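# Pick a matching bearing and plate, seat bearing on bore

## Task

Using the drawing's requirements, choose a plate and a bearing that suit each other, and set that bearing onto the bore of that plate while the plate sits upright. The task is lost if any other bearing and plate pair ever touch while the bearing is centred over that plate's bore, however briefly. Do not disturb the press, which sits inside a transparent guard, and leave the gauge idle (not measuring).

## Robot and tools

ROBOT. Two six-joint arms, left_arm and right_arm, each ending in a two-finger gripper (140 mm opening) whose fingers can fold when pushed. A part held in the outer quarter of the pads, near the fingertips, is gripped normally. Held deeper, it may slip or be squeezed too hard. Fingertips pushed straight into a surface fold easily, so a move can pass that surface with little sign, and the next grip may fail. Joint columns per arm, always in this order: shoulder pan, shoulder lift, elbow, wrist 1, wrist 2, wrist 3. Stated ranges: elbow -3.142 to 3.142 rad, every other joint -6.283 to 6.283 rad.

FRAME. All positions are in one scene frame, in metres: origin at table-top height midway between the nominal arm bases, +z up, +x outward over the table, left_arm toward +y. Calibrated bases: left_arm (-0.083, +0.544, +0.177), right_arm (+0.024, -0.703, +0.177). Reported hand poses can be a few centimetres off. The gripper's +z runs along the fingers and it opens along its y axis. end_effector_position is the point between closed pads; tips reach about 33 mm past it.

ROW FORMAT (used by execute_actions and move). One row holds 18 numbers, each in [-1, 1]: left_arm's 6 joint values, then its gripper position, force_limit, speed; then the same 9 for right_arm. Always send all 18, even if one arm stays still. The joint values are offsets, not poses: each is measured from that arm's Joint targets as they stood when the call began (not from the previous row), scaled so 1.0 = 1.481 rad for pan and lift and 2.222 rad for the other four. Sending zeros keeps an arm at its current targets; repeating an offset in a new call moves it again. Requests more than 0.010 rad beyond a joint's range are refused. The gripper numbers are absolute settings: position +1 fully open, pads meet near -0.8, -1 closes until blocked. force_limit -1 to +1 sets squeeze (about 14 N to 58 N at slow close; faster closes grip harder). speed -1 to +1 sets finger speed (about 30 to 250 mm/s). To leave a gripper unchanged, resend the same three numbers.

TOOLS.
- execute_actions: actions = a list with one action (or empty to just get state and images). Action keys: rows (1 to 15 rows, each held for one 1/30 s step), steps (1 to 450, default 15; after the last row the arm keeps heading to it), until (stop early when gauge fields match, e.g. {"gauge": {"state": "busy"}}; numbers need a comparison such as [">", 2]), and gauge ({"measure": true} or {"stop": true}). cameras: list of names or ["all"].
- move: target = one row or a list of up to 15 rows, every row's offsets counted from the same starting Joint targets. speed in rad/s for the joint with farthest to travel, 0.01 to 3.14, default 0.5. blend in rad rounds corners in a list. stop_force in N (4 to 120) ends an arm's path on contact; use a low speed with it and omit it when backing off something. zero (default true) re-zeros force first. blocking=false returns early; then call wait or stop before new motion. The result adds a move: line such as done, off_target, moving, held or fault.
- wait: seconds 0 to 10. stop: brakes a running move.
- zoom_image: camera (cam_high, cam_low, cam_nest, cam_left_wrist, cam_right_wrist) and region [x0, y0, x1, y1] in pixels of the 672x504 image, at most 504 per side.
- show_instructions: displays the drawing. zero_wrist_force: arm name. read_manual: licence text. finished_scene: scene number (1 or 2); irreversible.

GAUGE. It reads one round piece lying flat on its plate, centred within 40 mm, with nothing else under the lens. After measure, message shows measure_taken; the result is ready only when readings increments (about 12 s). no_1 to no_5 give the drawing's numbered requirements in mm; 0.000 means not found. A plate with a pressed-in bearing counts as one piece. The gauge must end idle.

RESULTS. Joint positions (rad), Joint velocities (rad/s), Joint torques (whole drive output, noisy), Joint targets (the base for the next offsets). end_effector_position, quat_wxyz and velocities per arm. Wrist force and torque in the hand's own axes, plus the peak since last shown. object_status: 0 moving, 1 blocked while opening, 2 blocked while closing (a grip), 3 reached target or pads met. position_measured in counts: 3 open, about 139 = 60 mm, 200 = 20 mm, 230 pads together. Lines like "joint sent to its limit" or "joint command not followed" (the anti-collision check between arms intervened) may appear.

AVOID. Net force near 150 N or joint torque at its limit (wrist joints 48 N m, elbow 133) stops the arm for 10 s. Stiff arms fault if driven even slightly past firm contact. Arms hitting or pinching each other can end the scene. Nothing may fall or be left off the table. Long stretched holds heat motors (warning at 70 °C, brake stop at 85 °C). Do not release parts while they move, slam, or twist stiff things. Keep away from the press and its guard, and never let a wrong bearing rest centred on a plate's bore.

Each tool is called after ">>>" in YAML: its name, and indented under it one key for each argument.

Reference images:

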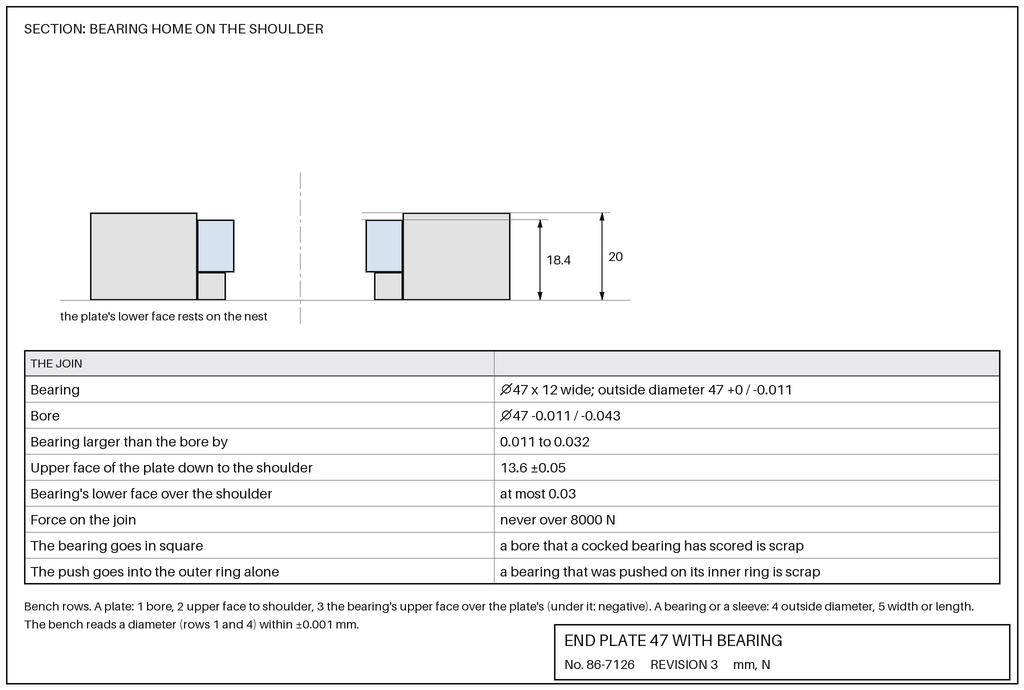

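## Session

>>> execute_actions:
  actions: []

Scene clock: 0.00 s.
left_arm: end_effector_position=(+1.0350, +0.4056, +0.3004) position_measured=3 object_status=3 end_effector_quat_wxyz=(+0.068, +0.404, +0.912, -0.017) | right_arm: end_effector_position=(+0.7149, -0.6942, +0.1633) position_measured=3 object_status=3 end_effector_quat_wxyz=(-0.021, -0.286, +0.957, -0.033)
Joint positions: left_arm=[-0.265 -0.831 1.166 -2.035 -1.625 0.568] | right_arm=[-0.236 -1.258 2.128 -2.435 -1.648 -0.784]
Joint velocities: within noise
Joint torques (N m): no reading
Motor temperatures (°C): left_arm=[35 36 26 39 37 33] | right_arm=[26 26 23 41 27 35]
Wrist force (N): no reading
Wrist torque (N m): no reading
Wrist force, peak (N): no reading
Joint targets: left_arm=[-0.265 -0.831 1.166 -2.035 -1.625 0.568] | right_arm=[-0.236 -1.258 2.128 -2.435 -1.648 -0.784]
Tool commands: left_gripper/position=+1.0 left_gripper/force_limit=+1.0 left_gripper/speed=+1.0 right_gripper/position=+1.0 right_gripper/force_limit=+1.0 right_gripper/speed=+1.0
gauge: message=nothing_yet readings=0 no_1=0.000 no_2=0.000 no_3=0.000 no_4=0.000 no_5=0.000

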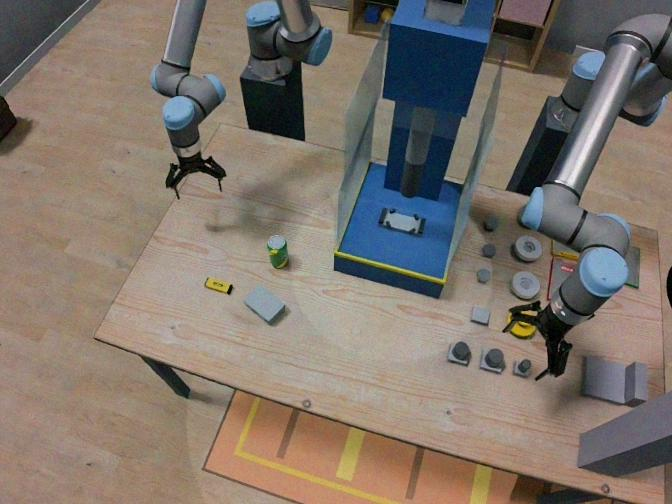

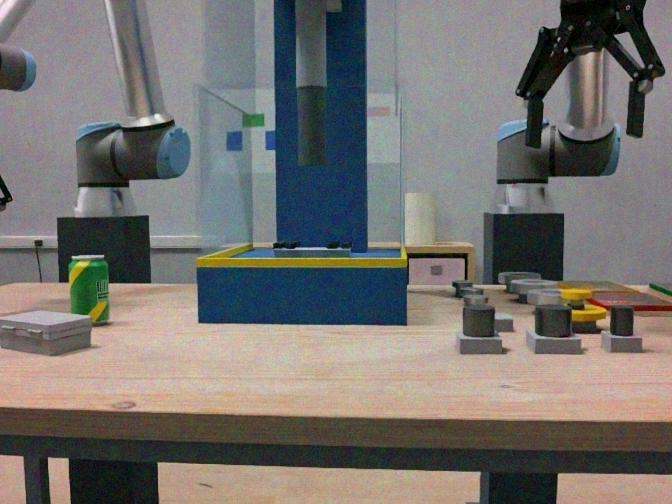

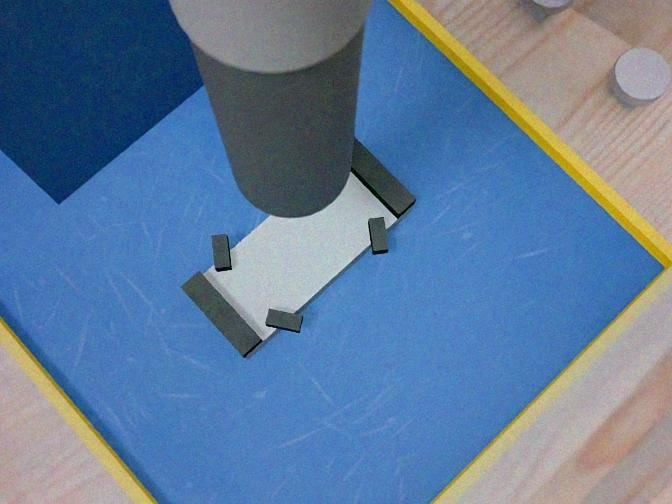

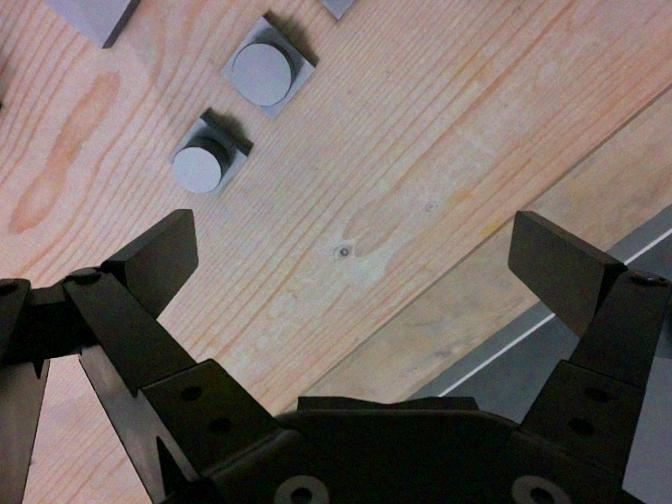

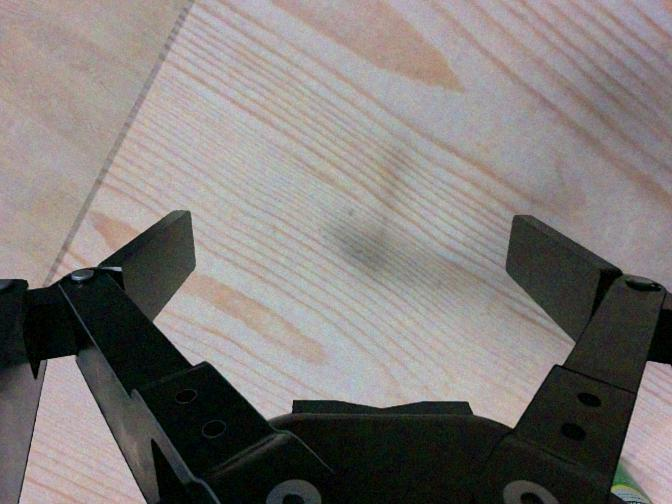

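>>> zoom_image:
  camera: "cam_high"
  region: [420, 180, 672, 410]

>>> zoom_image:
  camera: "cam_low"
  region: [420, 240, 672, 380]

>>> zoom_image:
  camera: "cam_high"
  region: [440, 190, 560, 310]

>>> zoom_image:
  camera: "cam_high"
  region: [180, 220, 320, 340]

Scaled by 2.000 from the camera's 672x504 image, which has a finer 960x720 frame.

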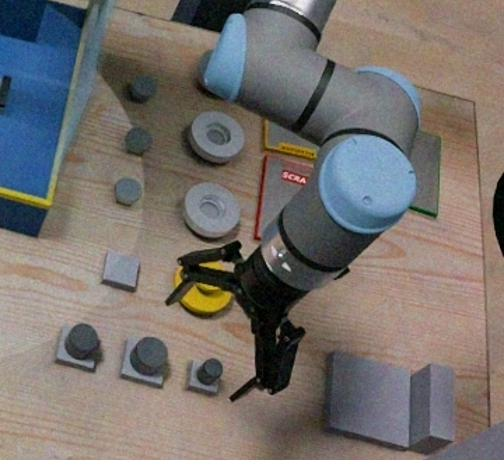

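Scaled by 2.000 from the camera's 672x504 image, which has a finer 960x720 frame.

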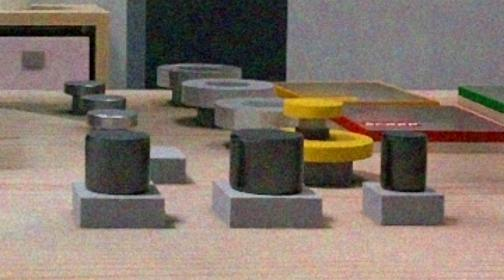

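Scaled by 4.200 from the camera's 672x504 image, which has a finer 960x720 frame.

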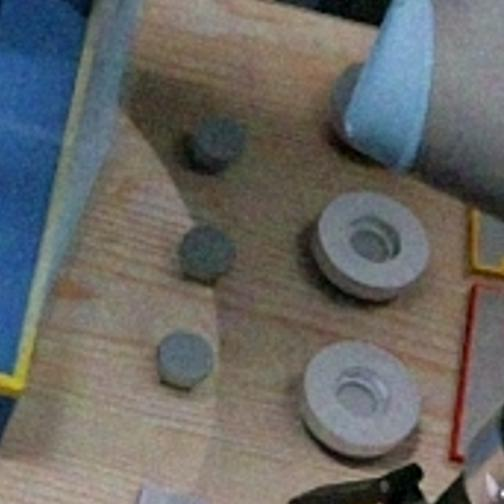

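Scaled by 3.600 from the camera's 672x504 image, which has a finer 960x720 frame.

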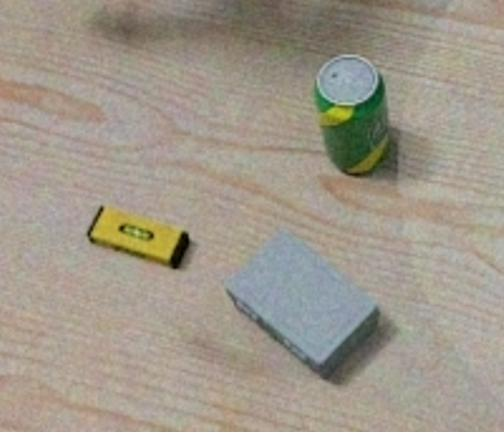

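>>> move:
  target: [-0.2789,-0.8001,0.478,0.1134,0.0243,-0.56,1,1,1,0,0,0,0,0,0,1,1,1]
  speed: 0.9
  cameras: ["all"]

Scene clock: 57.57 s.
left_arm: end_effector_position=(+0.3500, +0.4210, +0.4496) position_measured=3 object_status=3 end_effector_quat_wxyz=(+0.000, +0.000, +1.000, +0.000) | right_arm: end_effector_position=(+0.7149, -0.6942, +0.1633) position_measured=3 object_status=3 end_effector_quat_wxyz=(-0.021, -0.286, +0.957, -0.033)
Joint positions: left_arm=[-0.678 -2.016 2.228 -1.783 -1.571 -0.676] | right_arm=[-0.236 -1.258 2.128 -2.435 -1.648 -0.784]
Joint torques (N m): left_arm=[7.13 -29.57 -39 -6.7 -2.3 -3] | right_arm=[-0.11 -66.81 -34.78 -5.24 -0.1 1.05]
Wrist force (N): left_arm=[0.3 0.3 -0.3] | right_arm=[0.1 -0.2 -0.3]
Wrist torque (N m): left_arm=[0.10 -0.14 -0.29] | right_arm=[-0.04 -0.03 0.00]
Wrist force, peak (N): left_arm=[-0.4 5.5 4.8] | right_arm=[-0.4 0.1 -0.7]
Joint targets: left_arm=[-0.678 -2.016 2.228 -1.783 -1.571 -0.676] | right_arm=[-0.236 -1.258 2.128 -2.435 -1.648 -0.784]
gauge: message=nothing_yet readings=0 no_1=0.000 no_2=0.000 no_3=0.000 no_4=0.000 no_5=0.000
move: done
camera_calibration:
cam_left_wrist: T_world_to_cam=[[-0.00162429, 0.999989, 0.00447988, -0.412936], [0.939994, -0.0000016739, 0.341192, -0.484695], [0.341188, 0.00476526, -0.939983, 0.480877], [0, 0, 0, 1]] pos_world=[0.29087, 0.410639, 0.61924]

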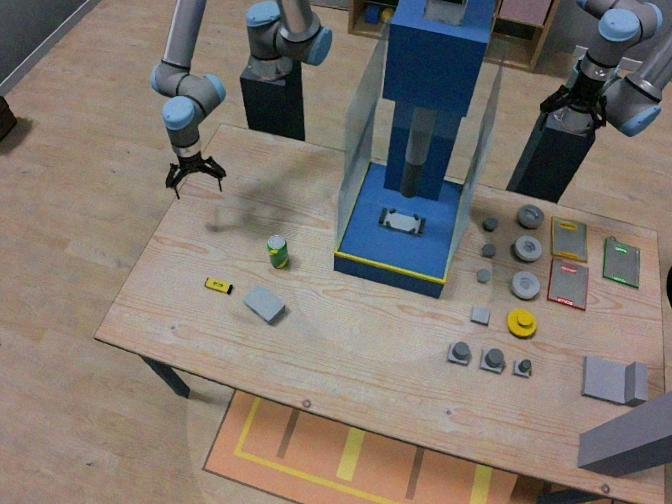

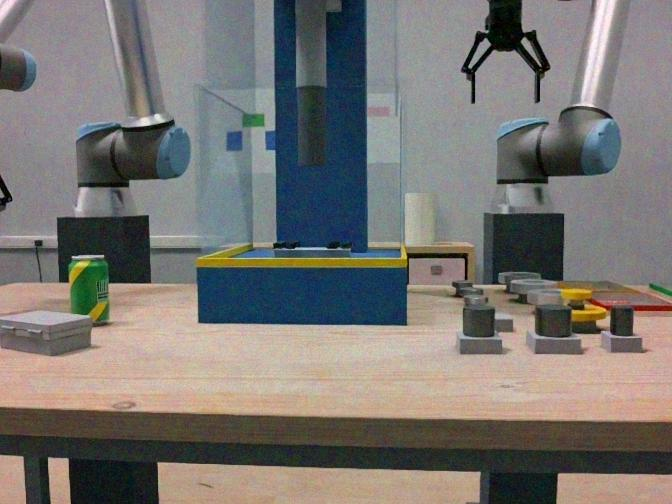

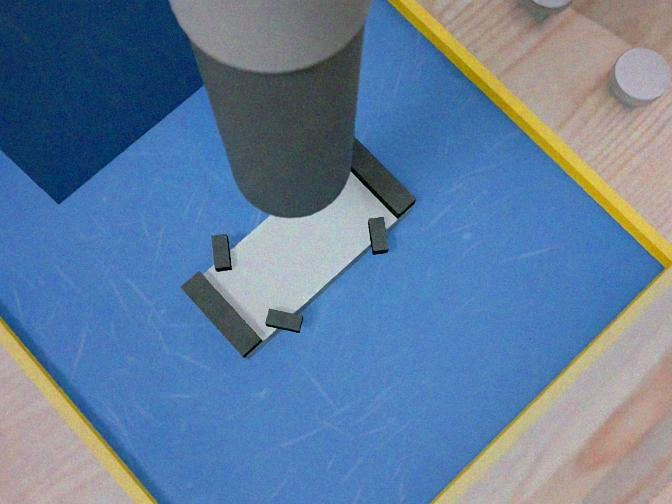

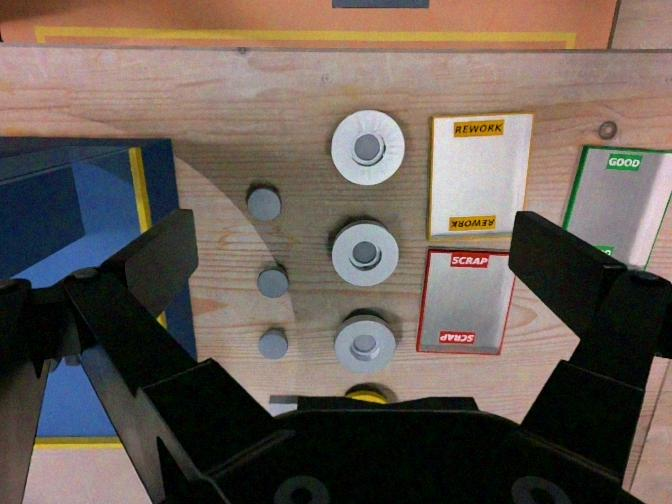

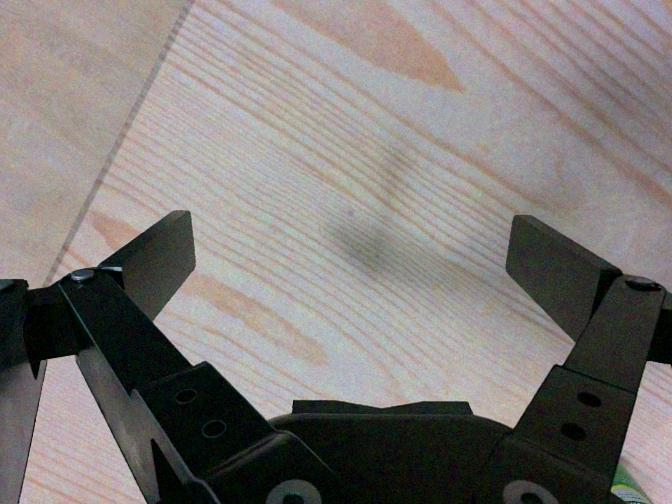

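>>> zoom_image:
  camera: "cam_left_wrist"
  region: [230, 90, 430, 270]

>>> zoom_image:
  camera: "cam_left_wrist"
  region: [230, 200, 430, 390]

>>> zoom_image:
  camera: "cam_high"
  region: [540, 320, 672, 480]

Scaled by 2.520 from the camera's 672x504 image, which has a finer 960x720 frame.

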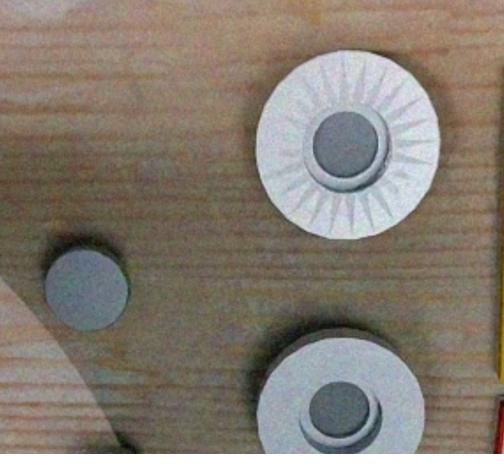

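Scaled by 2.520 from the camera's 672x504 image, which has a finer 960x720 frame.

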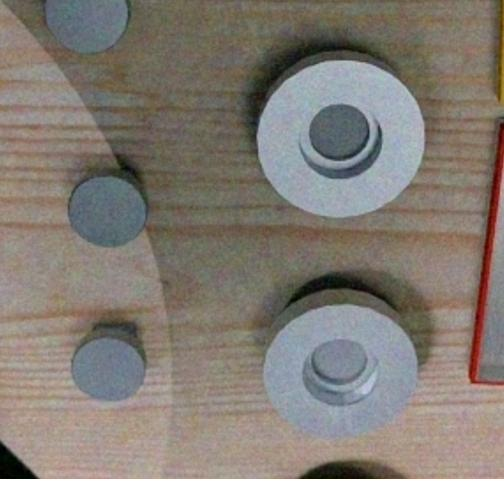

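Scaled by 3.150 from the camera's 672x504 image, which has a finer 960x720 frame.

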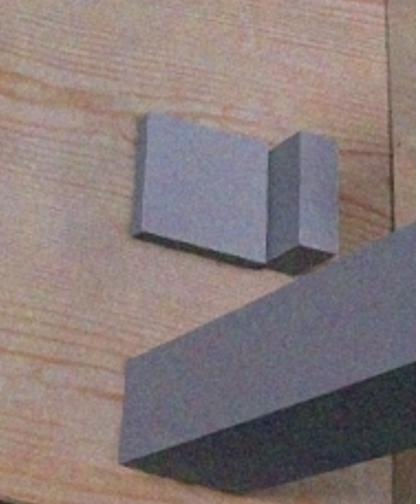

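>>> move:
  target: [0.3653,0.3704,-0.1758,-0.0709,0,-0.1098,1,1,1,0,0,0,0,0,0,1,1,1]
  speed: 0.9
  cameras: ["cam_left_wrist","cam_high"]

Scene clock: 85.43 s.
left_arm: end_effector_position=(+0.6499, +0.6210, +0.4196) position_measured=3 object_status=3 end_effector_quat_wxyz=(+0.000, -0.383, +0.924, +0.000) | right_arm: end_effector_position=(+0.7149, -0.6942, +0.1633) position_measured=3 object_status=3 end_effector_quat_wxyz=(-0.021, -0.286, +0.957, -0.033)
Joint positions: left_arm=[-0.137 -1.468 1.838 -1.94 -1.571 -0.92] | right_arm=[-0.236 -1.258 2.128 -2.435 -1.648 -0.784]
Joint torques (N m): left_arm=[18.8 -43.71 -54.63 -3.11 1.33 -1.11] | right_arm=[0.43 -67.83 -34.82 -5.3 -0.11 1.66]
Wrist force (N): left_arm=[-0.1 0.3 -0.6] | right_arm=[-0.2 -0.1 -0.1]
Wrist torque (N m): left_arm=[0.07 -0.03 -0.28] | right_arm=[-0.02 0.04 0.00]
Wrist force, peak (N): left_arm=[-7.8 0.8 1.8] | right_arm=[-0.5 0.1 -0.6]
Joint targets: left_arm=[-0.137 -1.468 1.837 -1.940 -1.571 -0.920] | right_arm=[-0.236 -1.258 2.128 -2.435 -1.648 -0.784]
gauge: message=nothing_yet readings=0 no_1=0.000 no_2=0.000 no_3=0.000 no_4=0.000 no_5=0.000
move: done
camera_calibration:
cam_left_wrist: T_world_to_cam=[[-0.708044, 0.706152, 0.0047699, 0.0290533], [0.665053, 0.664532, 0.340737, -0.990269], [0.237442, 0.244429, -0.940147, 0.268104], [0, 0, 0, 1]] pos_world=[0.615493, 0.572017, 0.589339]
Images, in order (width x height): cam_high 672x504, cam_left_wrist 672x504.

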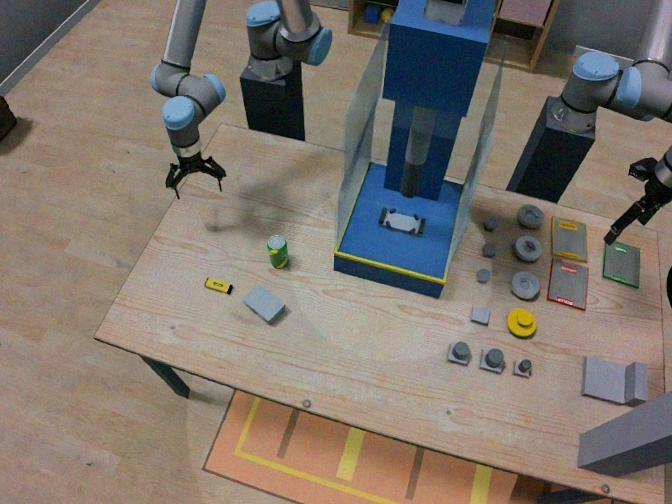

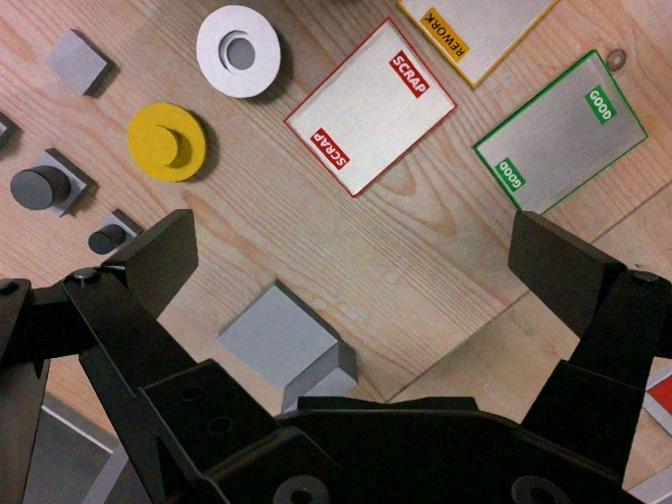

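>>> move:
  target: [0,-0.2026,0,-0.135,0,0.414,1,1,1,0,0,0,0,0,0,1,1,1]
  speed: 0.9
  cameras: ["cam_left_wrist"]

Scene clock: 101.93 s.
left_arm: end_effector_position=(+0.6754, +0.6177, +0.7050) position_measured=3 object_status=3 end_effector_quat_wxyz=(+0.295, +0.064, +0.953, -0.020) | right_arm: end_effector_position=(+0.7149, -0.6942, +0.1633) position_measured=3 object_status=3 end_effector_quat_wxyz=(-0.021, -0.286, +0.957, -0.033)
Joint positions: left_arm=[-0.137 -1.768 1.837 -2.24 -1.571 -0.001] | right_arm=[-0.236 -1.258 2.128 -2.435 -1.648 -0.784]
Joint torques (N m): left_arm=[11.3 -27.53 -50.97 -4.6 2.14 1.74] | right_arm=[0.98 -68.01 -34.3 -5.29 -0.12 1.43]
Wrist force (N): left_arm=[-0.7 -0.1 0.0] | right_arm=[-0.1 -0.2 -0.2]
Wrist torque (N m): left_arm=[0.07 0.27 0.04] | right_arm=[-0.05 0.03 0.01]
Wrist force, peak (N): left_arm=[-0.9 0.1 -3.1] | right_arm=[-0.4 -0.1 -0.5]
Joint targets: left_arm=[-0.137 -1.768 1.837 -2.240 -1.571 0.000] | right_arm=[-0.236 -1.258 2.128 -2.435 -1.648 -0.784]
gauge: message=nothing_yet readings=0 no_1=0.000 no_2=0.000 no_3=0.000 no_4=0.000 no_5=0.000
move: done
camera_calibration:
cam_left_wrist: T_world_to_cam=[[0.129982, 0.991512, 0.00294089, -0.692929], [0.578196, -0.0782076, 0.812141, -0.917186], [0.805477, -0.103864, -0.583454, 0.111136], [0, 0, 0, 1]] pos_world=[0.530864, 0.626859, 0.811765]
Images, in order (width x height): cam_left_wrist 672x504.

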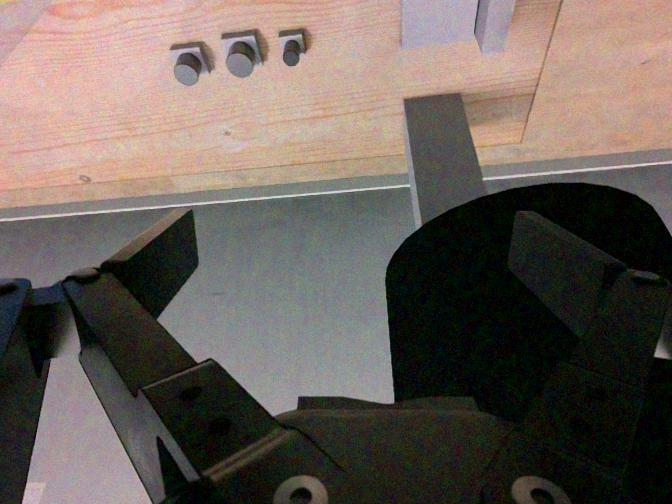

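>>> move:
  target: [0,0.0999,0.201,-0.4158,0,0,1,1,1,0,0,0,0,0,0,1,1,1]
  speed: 0.9
  cameras: ["cam_left_wrist"]

Scene clock: 118.67 s.
left_arm: end_effector_position=(+0.6984, +0.6146, +0.5090) position_measured=3 object_status=3 end_effector_quat_wxyz=(+0.447, +0.060, +0.892, -0.030) | right_arm: end_effector_position=(+0.7149, -0.6942, +0.1633) position_measured=3 object_status=3 end_effector_quat_wxyz=(-0.021, -0.286, +0.957, -0.033)
Joint positions: left_arm=[-0.137 -1.62 2.284 -3.164 -1.571 0] | right_arm=[-0.236 -1.258 2.128 -2.435 -1.648 -0.784]
Joint torques (N m): left_arm=[-18.06 -60.08 -37.59 -7.49 1.54 1.69] | right_arm=[0.15 -65.78 -33.99 -5.56 0.12 1.22]
Wrist force (N): left_arm=[-1.0 -0.1 0.2] | right_arm=[-0.2 -0.1 0.0]
Wrist torque (N m): left_arm=[0.11 0.36 -0.01] | right_arm=[-0.01 0.05 0.00]
Wrist force, peak (N): left_arm=[-1.4 0.0 -2.8] | right_arm=[-0.5 0.2 -0.6]
Joint targets: left_arm=[-0.137 -1.620 2.284 -3.164 -1.571 0.000] | right_arm=[-0.236 -1.258 2.128 -2.435 -1.648 -0.784]
gauge: message=nothing_yet readings=0 no_1=0.000 no_2=0.000 no_3=0.000 no_4=0.000 no_5=0.000
move: done
camera_calibration:
cam_left_wrist: T_world_to_cam=[[0.129375, 0.991594, 0.00155854, -0.691111], [0.28713, -0.0389668, 0.957099, -0.666135], [0.949114, -0.123377, -0.289758, -0.259903], [0, 0, 0, 1]] pos_world=[0.527358, 0.627278, 0.563325]
Images, in order (width x height): cam_left_wrist 672x504.

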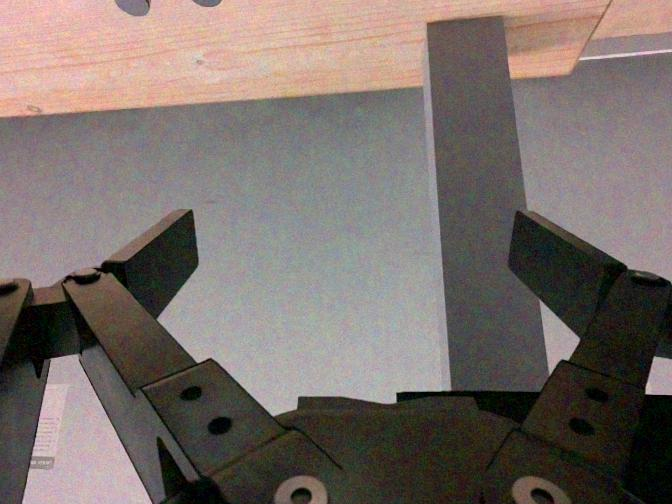

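>>> move:
  target: [-0.2023,-0.0724,-0.0707,0.5372,0,0.5113,1,1,1,0,0,0,0,0,0,1,1,1]
  speed: 0.9
  cameras: ["cam_left_wrist"]

>>> zoom_image:
  camera: "cam_left_wrist"
  region: [180, 60, 430, 250]

>>> zoom_image:
  camera: "cam_left_wrist"
  region: [400, 60, 600, 250]

Scene clock: 154.93 s.
left_arm: end_effector_position=(+0.4905, +0.4707, +0.3996) position_measured=3 object_status=3 end_effector_quat_wxyz=(+0.000, +0.707, +0.708, +0.000) | right_arm: end_effector_position=(+0.7149, -0.6942, +0.1633) position_measured=3 object_status=3 end_effector_quat_wxyz=(-0.021, -0.286, +0.957, -0.033)
Joint positions: left_arm=[-0.437 -1.727 2.127 -1.971 -1.571 1.135] | right_arm=[-0.236 -1.258 2.128 -2.435 -1.648 -0.784]
Joint torques (N m): left_arm=[12.58 -15.06 -37.5 -1.94 -1.3 1.51] | right_arm=[-0.64 -68.89 -33.15 -5.68 0.14 1.18]
Wrist force (N): left_arm=[0.2 0.1 -0.4] | right_arm=[0.0 -0.2 -0.1]
Wrist torque (N m): left_arm=[0.04 -0.09 -0.01] | right_arm=[-0.03 0.00 0.00]
Wrist force, peak (N): left_arm=[-1.1 1.4 -0.6] | right_arm=[-0.5 -0.3 -0.3]
Joint targets: left_arm=[-0.436 -1.727 2.127 -1.971 -1.571 1.136] | right_arm=[-0.236 -1.258 2.128 -2.435 -1.648 -0.784]
gauge: message=nothing_yet readings=0 no_1=0.000 no_2=0.000 no_3=0.000 no_4=0.000 no_5=0.000
move: done
camera_calibration:
cam_left_wrist: T_world_to_cam=[[0.999984, 0.00218146, 0.00512832, -0.484109], [0.000301853, -0.940057, 0.341018, 0.303711], [0.00556483, -0.341011, -0.940043, 0.713082], [0, 0, 0, 1]] pos_world=[0.480042, 0.52973, 0.56924]
Images, in order (width x height): cam_left_wrist 672x504.

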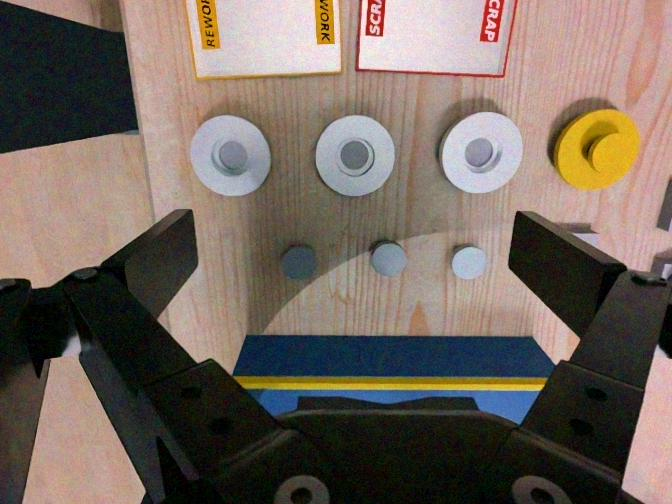

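Scaled by 2.016 from the camera's 672x504 image, which has a finer 960x720 frame.

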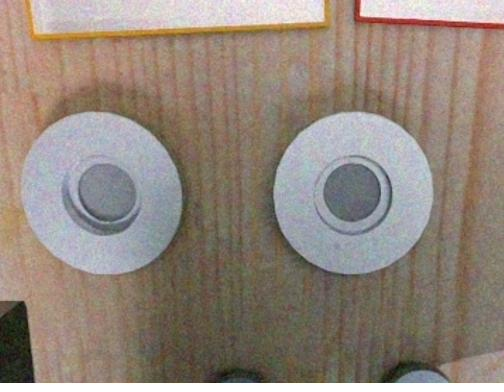

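Scaled by 2.520 from the camera's 672x504 image, which has a finer 960x720 frame.

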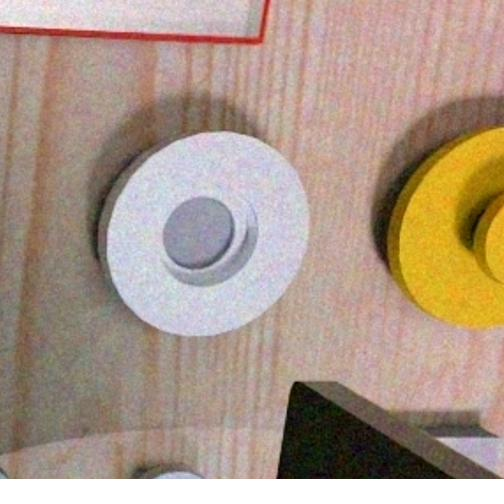

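>>> move:
  target: [-0.0939,0.369,0.0958,-0.3416,0,-0.0623,-1,-1,0,0,0,0,0,0,0,1,1,1]
  speed: 0.8

>>> move:
  target: [0,0.0645,0.0017,-0.0447,0,0,-1,-1,0,0,0,0,0,0,0,1,1,1]
  speed: 0.03
  stop_force: 6

Scene clock: 192.33 s.
left_arm: end_effector_position=(+0.5002, +0.3755, +0.0595) position_measured=233 object_status=3 end_effector_quat_wxyz=(+0.000, +0.707, +0.707, +0.000) | right_arm: end_effector_position=(+0.7149, -0.6942, +0.1633) position_measured=3 object_status=3 end_effector_quat_wxyz=(-0.021, -0.286, +0.957, -0.033)
Joint positions: left_arm=[-0.576 -1.181 2.34 -2.729 -1.571 0.997] | right_arm=[-0.236 -1.258 2.128 -2.435 -1.648 -0.784]
Joint torques (N m): left_arm=[16.05 -45.96 -28.43 -6.96 -2.21 1.93] | right_arm=[0.01 -68.47 -33.06 -5.76 0.38 1.33]
Wrist force (N): left_arm=[0.2 0.1 -0.2] | right_arm=[-0.1 0.1 0.0]
Wrist torque (N m): left_arm=[0.03 -0.09 -0.25] | right_arm=[0.04 0.02 0.01]
Wrist force, peak (N): left_arm=[2.0 -0.9 -5.2] | right_arm=[-0.2 0.0 -0.6]
Joint targets: left_arm=[-0.576 -1.181 2.340 -2.730 -1.571 0.997] | right_arm=[-0.236 -1.258 2.128 -2.435 -1.648 -0.784]
gauge: message=nothing_yet readings=0 no_1=0.000 no_2=0.000 no_3=0.000 no_4=0.000 no_5=0.000
move: done

Scene clock: 195.03 s.
left_arm: end_effector_position=(+0.5006, +0.3753, +0.0332) position_measured=233 object_status=3 end_effector_quat_wxyz=(+0.000, +0.707, +0.707, +0.000) | right_arm: end_effector_position=(+0.7149, -0.6942, +0.1633) position_measured=3 object_status=3 end_effector_quat_wxyz=(-0.021, -0.286, +0.957, -0.033)
Joint positions: left_arm=[-0.576 -1.125 2.342 -2.787 -1.571 0.997] | right_arm=[-0.236 -1.258 2.128 -2.435 -1.648 -0.784]
Joint torques (N m): left_arm=[6.69 -77.45 -20.9 -1.28 2.98 1.98] | right_arm=[0.14 -67.56 -33.16 -6.02 0.48 1.44]
Wrist force (N): left_arm=[0.9 -1.4 -9.7] | right_arm=[0.0 0.2 -0.1]
Wrist torque (N m): left_arm=[-0.11 0.10 -0.26] | right_arm=[0.05 -0.01 0.01]
Wrist force, peak (N): left_arm=[14.0 -30.1 -99.1] | right_arm=[-0.3 0.5 -0.2]
Joint targets: left_arm=[-0.576 -1.125 2.342 -2.787 -1.571 0.997] | right_arm=[-0.236 -1.258 2.128 -2.435 -1.648 -0.784]
gauge: message=nothing_yet readings=0 no_1=0.000 no_2=0.000 no_3=0.000 no_4=0.000 no_5=0.000
move: contact (left_arm); left_arm: the wrist 1 is farthest, 0.042 rad from its target

>>> move:
  target:
    - [-0.1051,-0.1514,0.0241,0.0765,0,-0.0702,0.25,-1,0,0,0,0,0,0,0,1,1,1]
    - [-0.1051,-0.0236,0.0340,-0.0187,0,-0.0702,0.25,-1,0,0,0,0,0,0,0,1,1,1]
  speed: [0.5,0.25]
  cameras: ["cam_left_wrist","cam_low"]

Scene clock: 226.07 s.
left_arm: end_effector_position=(+0.4366, +0.3143, +0.0346) position_measured=98 object_status=3 end_effector_quat_wxyz=(+0.000, +0.707, +0.707, +0.000) | right_arm: end_effector_position=(+0.7149, -0.6942, +0.1633) position_measured=3 object_status=3 end_effector_quat_wxyz=(-0.021, -0.286, +0.957, -0.033)
Joint positions: left_arm=[-0.731 -1.16 2.418 -2.829 -1.571 0.841] | right_arm=[-0.236 -1.258 2.128 -2.435 -1.648 -0.784]
Joint torques (N m): left_arm=[-19.97 -58.12 -28.08 -4.71 2.19 -2.3] | right_arm=[-0.35 -68.81 -32.3 -5.9 0.53 1.42]
Wrist force (N): left_arm=[0.1 -0.6 0.9] | right_arm=[-0.2 0.0 0.1]
Wrist torque (N m): left_arm=[-0.11 -0.07 -0.27] | right_arm=[-0.01 0.05 0.00]
Wrist force, peak (N): left_arm=[0.8 -1.4 -8.6] | right_arm=[-0.6 -0.1 0.3]
Joint targets: left_arm=[-0.731 -1.160 2.418 -2.829 -1.571 0.841] | right_arm=[-0.236 -1.258 2.128 -2.435 -1.648 -0.784]
gauge: message=nothing_yet readings=0 no_1=0.000 no_2=0.000 no_3=0.000 no_4=0.000 no_5=0.000
move: done
camera_calibration:
cam_left_wrist: T_world_to_cam=[[0.999986, 0.00179657, 0.00494985, -0.427917], [0.0000009052, -0.940058, 0.341015, 0.281269], [0.0052658, -0.34101, -0.940045, 0.317154], [0, 0, 0, 1]] pos_world=[0.426241, 0.373331, 0.20434]
Images, in order (width x height): cam_low 672x504, cam_left_wrist 672x504.

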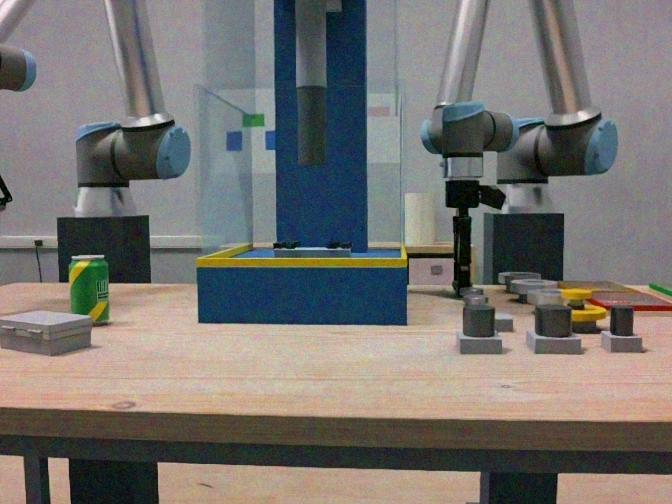

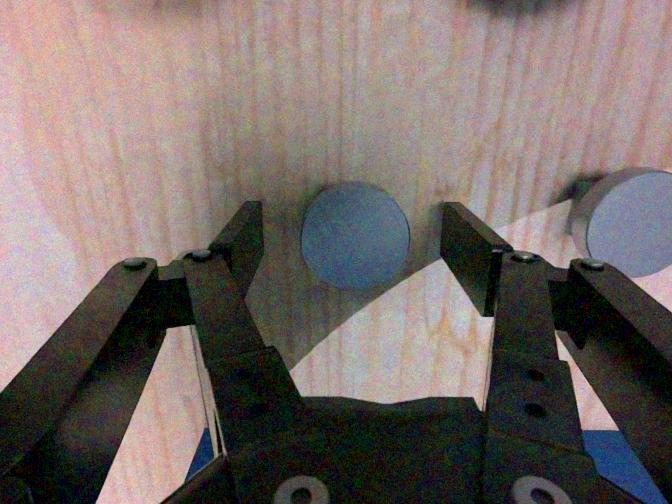

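>>> execute_actions:
  actions:
    - {"rows":[[0,0,0,0,0,0,-1,-0.3,-0.7,0,0,0,0,0,0,1,1,1]],"steps":75}

Scene clock: 236.73 s.
left_arm: end_effector_position=(+0.4367, +0.3142, +0.0347) position_measured=161 object_status=2 end_effector_quat_wxyz=(+0.000, +0.707, +0.707, +0.000) | right_arm: end_effector_position=(+0.7149, -0.6942, +0.1633) position_measured=3 object_status=3 end_effector_quat_wxyz=(-0.021, -0.286, +0.957, -0.033)
Joint positions: left_arm=[-0.731 -1.16 2.418 -2.829 -1.571 0.841] | right_arm=[-0.236 -1.258 2.128 -2.435 -1.648 -0.784]
Joint torques (N m): left_arm=[-20.15 -66.79 -25.85 -6.14 1.58 -2.22] | right_arm=[0.67 -68.45 -32.22 -6.09 0.57 1.32]
Wrist force (N): left_arm=[-0.4 -0.9 1.4] | right_arm=[-0.1 0.2 0.2]
Wrist torque (N m): left_arm=[-0.18 0.02 -0.27] | right_arm=[0.04 0.03 0.01]
Wrist force, peak (N): left_arm=[-0.4 -0.7 1.8] | right_arm=[-0.4 -0.3 -0.2]
Joint targets: left_arm=[-0.731 -1.160 2.418 -2.829 -1.571 0.841] | right_arm=[-0.236 -1.258 2.128 -2.435 -1.648 -0.784]
gauge: message=nothing_yet readings=0 no_1=0.000 no_2=0.000 no_3=0.000 no_4=0.000 no_5=0.000

>>> move:
  target:
    - [0,-0.1278,-0.0099,0.0951,0,0,-1,-0.3,-0.7,0,0,0,0,0,0,1,1,1]
    - [0.4605,-0.0122,-0.2480,0.2561,0,0.3069,-1,-0.3,-0.7,0,0,0,0,0,0,1,1,1]
  speed: [0.4,0.7]
  blend: [0.05,0]
  cameras: ["cam_left_wrist"]

>>> zoom_image:
  camera: "cam_left_wrist"
  region: [400, 0, 672, 220]

Scene clock: 243.53 s.
left_arm: end_effector_position=(+0.7204, +0.6811, +0.2194) position_measured=161 object_status=2 end_effector_quat_wxyz=(+0.000, +0.707, +0.707, +0.000) | right_arm: end_effector_position=(+0.7149, -0.6942, +0.1633) position_measured=3 object_status=3 end_effector_quat_wxyz=(-0.021, -0.286, +0.957, -0.033)
Joint positions: left_arm=[-0.049 -1.178 1.867 -2.26 -1.571 1.523] | right_arm=[-0.236 -1.258 2.128 -2.435 -1.648 -0.784]
Joint torques (N m): left_arm=[17.54 -99.54 -49.62 -4.21 1.4 1.58] | right_arm=[-0.31 -68.35 -32.03 -5.97 0.41 1.46]
Wrist force (N): left_arm=[-0.4 -0.8 1.7] | right_arm=[-0.1 -0.2 0.0]
Wrist torque (N m): left_arm=[-0.17 0.03 -0.03] | right_arm=[-0.03 0.03 0.01]
Wrist force, peak (N): left_arm=[7.2 1.8 -0.4] | right_arm=[0.0 0.3 0.5]
Joint targets: left_arm=[-0.049 -1.178 1.867 -2.260 -1.571 1.523] | right_arm=[-0.236 -1.258 2.128 -2.435 -1.648 -0.784]
gauge: message=nothing_yet readings=0 no_1=0.000 no_2=0.000 no_3=0.000 no_4=0.000 no_5=0.000
move: done
camera_calibration:
cam_left_wrist: T_world_to_cam=[[0.999985, 0.00195753, 0.00510332, -0.713365], [0.000100575, -0.940101, 0.340895, 0.563105], [0.00546495, -0.34089, -0.940087, 0.614154], [0, 0, 0, 1]] pos_world=[0.709941, 0.740131, 0.389039]
Images, in order (width x height): cam_left_wrist 672x504.

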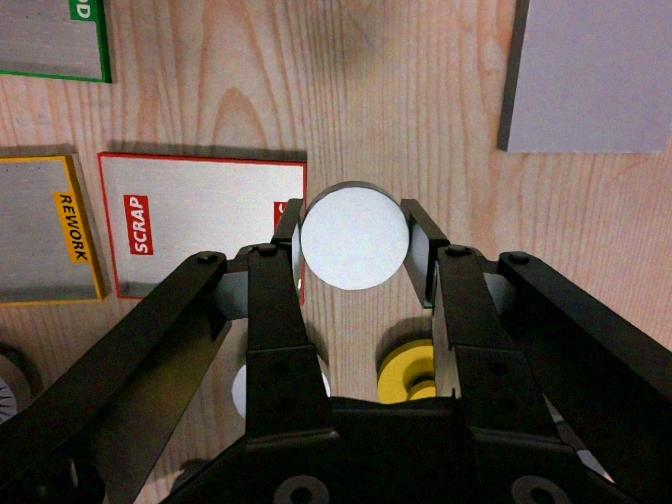

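Scaled by 1.853 from the camera's 672x504 image, which has a finer 960x720 frame.

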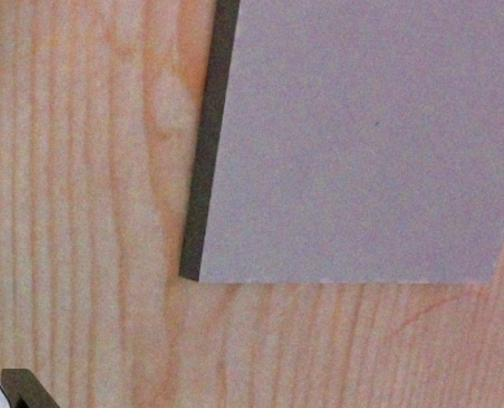

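>>> move:
  target:
    - [0.0338,0.1194,-0.0027,-0.0770,0,0.0225,-1,-0.3,-0.7,0,0,0,0,0,0,1,1,1]
    - [0.0614,0.2755,-0.2032,0.0196,0,0.0410,-1,-0.3,-0.7,0,0,0,0,0,0,1,1,1]
    - [0.0614,0.3018,-0.2001,-0.0011,0,0.0410,-1,-0.3,-0.7,0,0,0,0,0,0,1,1,1]
  speed: [0.4,0.5,0.1]
  blend: [0.04,0.02,0]

>>> move:
  target: [0,0.0107,0.0007,-0.0079,0,0,-1,-0.3,-0.7,0,0,0,0,0,0,1,1,1]
  speed: 0.01
  stop_force: 5
  cameras: ["cam_left_wrist"]

Scene clock: 261.73 s.
left_arm: end_effector_position=(+0.9252, +0.7634, +0.0612) position_measured=161 object_status=2 end_effector_quat_wxyz=(+0.000, +0.707, +0.707, +0.000) | right_arm: end_effector_position=(+0.7149, -0.6942, +0.1633) position_measured=3 object_status=3 end_effector_quat_wxyz=(-0.021, -0.286, +0.957, -0.033)
Joint positions: left_arm=[0.042 -0.731 1.422 -2.263 -1.571 1.614] | right_arm=[-0.236 -1.258 2.128 -2.435 -1.648 -0.784]
Joint torques (N m): left_arm=[-21.76 -131.08 -47.77 -1.65 0.56 -2.84] | right_arm=[0.34 -68.15 -32 -5.99 0.76 1.42]
Wrist force (N): left_arm=[-0.2 -1.0 1.7] | right_arm=[-0.1 0.0 0.2]
Wrist torque (N m): left_arm=[-0.23 0.00 -0.22] | right_arm=[0.00 0.03 0.01]
Wrist force, peak (N): left_arm=[0.2 -3.5 5.7] | right_arm=[-0.6 -0.1 -0.1]
Joint targets: left_arm=[0.042 -0.731 1.422 -2.262 -1.571 1.614] | right_arm=[-0.236 -1.258 2.128 -2.435 -1.648 -0.784]
gauge: message=nothing_yet readings=0 no_1=0.000 no_2=0.000 no_3=0.000 no_4=0.000 no_5=0.000
move: done

Scene clock: 263.77 s.
left_arm: end_effector_position=(+0.9255, +0.7634, +0.0579) position_measured=161 object_status=2 end_effector_quat_wxyz=(+0.000, +0.707, +0.707, +0.000) | right_arm: end_effector_position=(+0.7149, -0.6942, +0.1633) position_measured=3 object_status=3 end_effector_quat_wxyz=(-0.021, -0.286, +0.957, -0.033)
Joint positions: left_arm=[0.042 -0.727 1.422 -2.267 -1.571 1.614] | right_arm=[-0.236 -1.258 2.128 -2.435 -1.648 -0.784]
Joint torques (N m): left_arm=[-20.93 -127.66 -47.92 -2.58 0.44 -2.74] | right_arm=[1.28 -66.87 -32.22 -5.99 0.47 1.42]
Wrist force (N): left_arm=[-0.4 -3.3 -4.1] | right_arm=[-0.3 -0.3 0.2]
Wrist torque (N m): left_arm=[-0.03 0.08 -0.23] | right_arm=[-0.05 0.06 0.01]
Wrist force, peak (N): left_arm=[-1.2 -9.9 -18.8] | right_arm=[-0.4 0.0 0.0]
Joint targets: left_arm=[0.042 -0.727 1.422 -2.267 -1.571 1.614] | right_arm=[-0.236 -1.258 2.128 -2.435 -1.648 -0.784]
gauge: message=nothing_yet readings=0 no_1=0.000 no_2=0.000 no_3=0.000 no_4=0.000 no_5=0.000
move: contact (left_arm); left_arm: the wrist 1 is farthest, 0.013 rad from its target
camera_calibration:
cam_left_wrist: T_world_to_cam=[[0.999983, 0.00181377, 0.00558223, -0.917689], [-0.000197266, -0.940134, 0.340804, 0.69583], [0.00586619, -0.3408, -0.940118, 0.48883], [0, 0, 0, 1]] pos_world=[0.914943, 0.822431, 0.227539]
Images, in order (width x height): cam_left_wrist 672x504.

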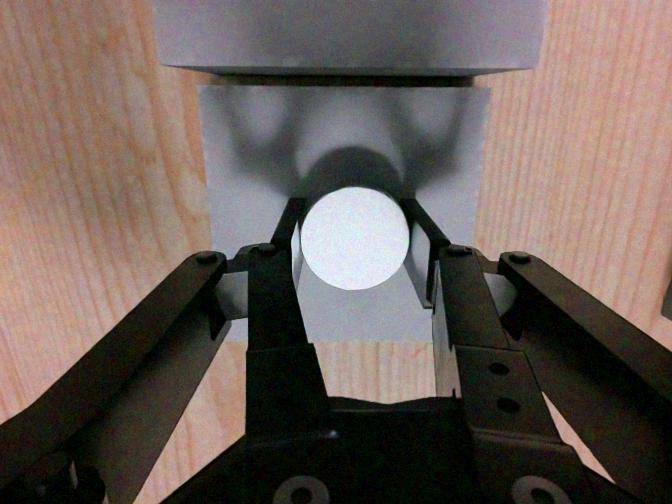

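>>> execute_actions:
  actions:
    - {"rows":[[0,0,0,0,0,0,0.2,-0.3,-1,0,0,0,0,0,0,1,1,1]],"steps":35}

>>> move:
  target:
    - [0,-0.0290,-0.0032,0.0230,0,0,0.2,-0.3,-1,0,0,0,0,0,0,1,1,1]
    - [-0.0282,-0.1851,0.1974,-0.0735,0,-0.0185,0.2,-0.3,-1,0,0,0,0,0,0,1,1,1]
    - [-0.0619,-0.3045,0.2001,0.0034,0,-0.0410,0.2,-0.3,-1,0,0,0,0,0,0,1,1,1]
  speed: [0.1,0.5,0.5]
  blend: [0.01,0.04,0]
  cameras: ["cam_left_wrist"]

>>> execute_actions:
  actions:
    - {"gauge":{"measure":true},"steps":450,"until":{"gauge":{"readings":[">=",1]}}}

Scene clock: 281.73 s.
left_arm: end_effector_position=(+0.9255, +0.7634, +0.0579) position_measured=104 object_status=0 end_effector_quat_wxyz=(+0.000, +0.707, +0.707, +0.000) | right_arm: end_effector_position=(+0.7149, -0.6942, +0.1633) position_measured=3 object_status=3 end_effector_quat_wxyz=(-0.021, -0.286, +0.957, -0.033)
Joint positions: left_arm=[0.042 -0.727 1.422 -2.267 -1.571 1.614] | right_arm=[-0.236 -1.258 2.128 -2.435 -1.648 -0.784]
Joint torques (N m): left_arm=[-14.1 -126.76 -43.45 -3.52 0.6 -2.62] | right_arm=[2.03 -67.98 -31.35 -6.09 0.59 1.41]
Wrist force (N): left_arm=[-0.1 -0.9 1.0] | right_arm=[-0.1 0.2 0.1]
Wrist torque (N m): left_arm=[-0.20 -0.02 -0.23] | right_arm=[0.06 0.04 0.01]
Wrist force, peak (N): left_arm=[-0.3 -3.8 -3.9] | right_arm=[-0.4 -0.1 0.6]
Joint targets: left_arm=[0.042 -0.727 1.422 -2.267 -1.571 1.614] | right_arm=[-0.236 -1.258 2.128 -2.435 -1.648 -0.784]
gauge: message=nothing_yet readings=0 no_1=0.000 no_2=0.000 no_3=0.000 no_4=0.000 no_5=0.000

Scene clock: 283.97 s.
left_arm: end_effector_position=(+0.7202, +0.6806, +0.2193) position_measured=104 object_status=3 end_effector_quat_wxyz=(+0.000, +0.707, +0.707, +0.000) | right_arm: end_effector_position=(+0.7149, -0.6942, +0.1633) position_measured=3 object_status=3 end_effector_quat_wxyz=(-0.021, -0.286, +0.957, -0.033)
Joint positions: left_arm=[-0.05 -1.178 1.867 -2.259 -1.571 1.523] | right_arm=[-0.236 -1.258 2.128 -2.435 -1.648 -0.784]
Joint torques (N m): left_arm=[12.73 -97.09 -36.24 -3.05 0.42 1.2] | right_arm=[1.63 -67.94 -31.14 -5.95 0.75 1.49]
Wrist force (N): left_arm=[-0.2 -1.0 0.8] | right_arm=[-0.1 0.1 0.1]
Wrist torque (N m): left_arm=[-0.22 -0.01 -0.29] | right_arm=[0.03 0.04 0.01]
Wrist force, peak (N): left_arm=[0.5 -3.4 5.6] | right_arm=[-0.2 0.2 0.5]
Joint targets: left_arm=[-0.050 -1.178 1.867 -2.259 -1.571 1.523] | right_arm=[-0.236 -1.258 2.128 -2.435 -1.648 -0.784]
gauge: message=nothing_yet readings=0 no_1=0.000 no_2=0.000 no_3=0.000 no_4=0.000 no_5=0.000
move: done
camera_calibration:
cam_left_wrist: T_world_to_cam=[[0.999989, 0.0011786, 0.00443021, -0.712526], [-0.000402216, -0.940103, 0.340891, 0.563029], [0.00456663, -0.34089, -0.940092, 0.61453], [0, 0, 0, 1]] pos_world=[0.709938, 0.739632, 0.38894]
Images, in order (width x height): cam_left_wrist 672x504.

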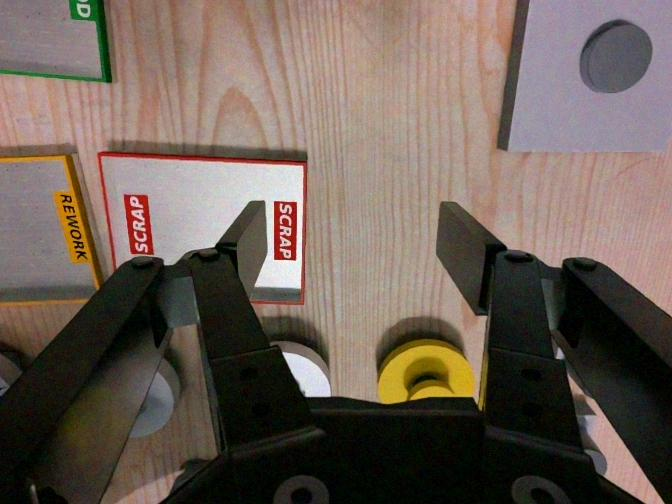

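Scene clock: 296.17 s.
left_arm: end_effector_position=(+0.7203, +0.6807, +0.2194) position_measured=104 object_status=3 end_effector_quat_wxyz=(+0.000, +0.707, +0.707, +0.000) | right_arm: end_effector_position=(+0.7149, -0.6942, +0.1633) position_measured=3 object_status=3 end_effector_quat_wxyz=(-0.021, -0.286, +0.957, -0.033)
Joint positions: left_arm=[-0.05 -1.178 1.867 -2.259 -1.571 1.523] | right_arm=[-0.236 -1.258 2.128 -2.435 -1.648 -0.784]
Joint torques (N m): left_arm=[15.69 -98.12 -49.53 -1.98 0.63 1.63] | right_arm=[0.43 -68.24 -31.47 -5.99 0.83 1.23]
Wrist force (N): left_arm=[-0.5 -0.8 0.5] | right_arm=[0.1 -0.2 0.2]
Wrist torque (N m): left_arm=[-0.18 0.06 -0.29] | right_arm=[-0.04 -0.01 0.00]
Wrist force, peak (N): left_arm=[-0.6 -1.2 0.7] | right_arm=[-0.5 -0.4 0.2]
Joint targets: left_arm=[-0.050 -1.178 1.867 -2.259 -1.571 1.523] | right_arm=[-0.236 -1.258 2.128 -2.435 -1.648 -0.784]
Tool commands: left_gripper/position=+0.2 left_gripper/force_limit=-0.3 left_gripper/speed=-1.0 right_gripper/position=+1.0 right_gripper/force_limit=+1.0 right_gripper/speed=+1.0
gauge: message=measure_taken readings=1 no_1=0.000 no_2=0.000 no_3=0.000 no_4=46.991 no_5=12.000

>>> move:
  target:
    - [0.0338,0.1194,-0.0027,-0.0770,0,0.0225,0.2,-0.3,-1,0,0,0,0,0,0,1,1,1]
    - [0.0614,0.2755,-0.2032,0.0196,0,0.0410,0.2,-0.3,-1,0,0,0,0,0,0,1,1,1]
    - [0.0621,0.3045,-0.2003,-0.0036,0,0.0410,0.2,-0.3,-1,0,0,0,0,0,0,1,1,1]
  speed: [0.5,0.5,0.1]
  blend: [0.04,0.01,0]

>>> execute_actions:
  actions:
    - {"rows":[[0,0,0,0,0,0,-1,-0.3,-0.7,0,0,0,0,0,0,1,1,1]],"steps":60}

Scene clock: 314.87 s.
left_arm: end_effector_position=(+0.9258, +0.7637, +0.0578) position_measured=104 object_status=3 end_effector_quat_wxyz=(+0.001, +0.707, +0.707, +0.001) end_effector_velocity=(-0.002, +0.000, +0.004) end_effector_angular_velocity=(+0.000, +0.003, +0.000) | right_arm: end_effector_position=(+0.7149, -0.6942, +0.1633) position_measured=3 object_status=3 end_effector_quat_wxyz=(-0.021, -0.286, +0.957, -0.033)
Joint positions: left_arm=[0.042 -0.727 1.422 -2.268 -1.571 1.614] | right_arm=[-0.236 -1.258 2.128 -2.435 -1.648 -0.784]
Joint velocities: left_arm=[0 -0.005 0.001 0.007 0 0] | right_arm=[within noise]
Joint torques (N m): left_arm=[14.75 -132.87 -43.97 -2.12 0.76 -2.75] | right_arm=[-0.68 -68.25 -31.27 -5.97 0.69 1.52]
Wrist force (N): left_arm=[-0.2 -1.1 0.5] | right_arm=[-0.2 -0.1 0.3]
Wrist torque (N m): left_arm=[-0.26 0.03 -0.23] | right_arm=[-0.03 0.04 0.01]
Wrist force, peak (N): left_arm=[0.1 -3.6 5.5] | right_arm=[-0.5 -0.3 0.3]
Joint targets: left_arm=[0.042 -0.727 1.422 -2.267 -1.571 1.614] | right_arm=[-0.236 -1.258 2.128 -2.435 -1.648 -0.784]
gauge: message=measure_taken readings=1 no_1=0.000 no_2=0.000 no_3=0.000 no_4=46.991 no_5=12.000
move: done

Scene clock: 317.07 s.
left_arm: end_effector_position=(+0.9259, +0.7637, +0.0582) position_measured=161 object_status=2 end_effector_quat_wxyz=(+0.001, +0.707, +0.707, +0.001) | right_arm: end_effector_position=(+0.7149, -0.6942, +0.1633) position_measured=3 object_status=3 end_effector_quat_wxyz=(-0.021, -0.286, +0.957, -0.033)
Joint positions: left_arm=[0.042 -0.727 1.422 -2.267 -1.571 1.614] | right_arm=[-0.236 -1.258 2.128 -2.435 -1.648 -0.784]
Joint torques (N m): left_arm=[14.67 -108.65 -38.91 -5.72 0.68 -2.89] | right_arm=[0.49 -68.4 -31.22 -6.05 0.71 1.34]
Wrist force (N): left_arm=[-0.5 -0.9 0.0] | right_arm=[0.0 -0.1 0.1]
Wrist torque (N m): left_arm=[-0.20 0.05 -0.23] | right_arm=[-0.01 0.00 0.01]
Wrist force, peak (N): left_arm=[-0.4 -1.8 -2.0] | right_arm=[-0.2 0.3 0.5]
Joint targets: left_arm=[0.042 -0.727 1.422 -2.267 -1.571 1.614] | right_arm=[-0.236 -1.258 2.128 -2.435 -1.648 -0.784]
gauge: message=measure_taken readings=1 no_1=0.000 no_2=0.000 no_3=0.000 no_4=46.991 no_5=12.000


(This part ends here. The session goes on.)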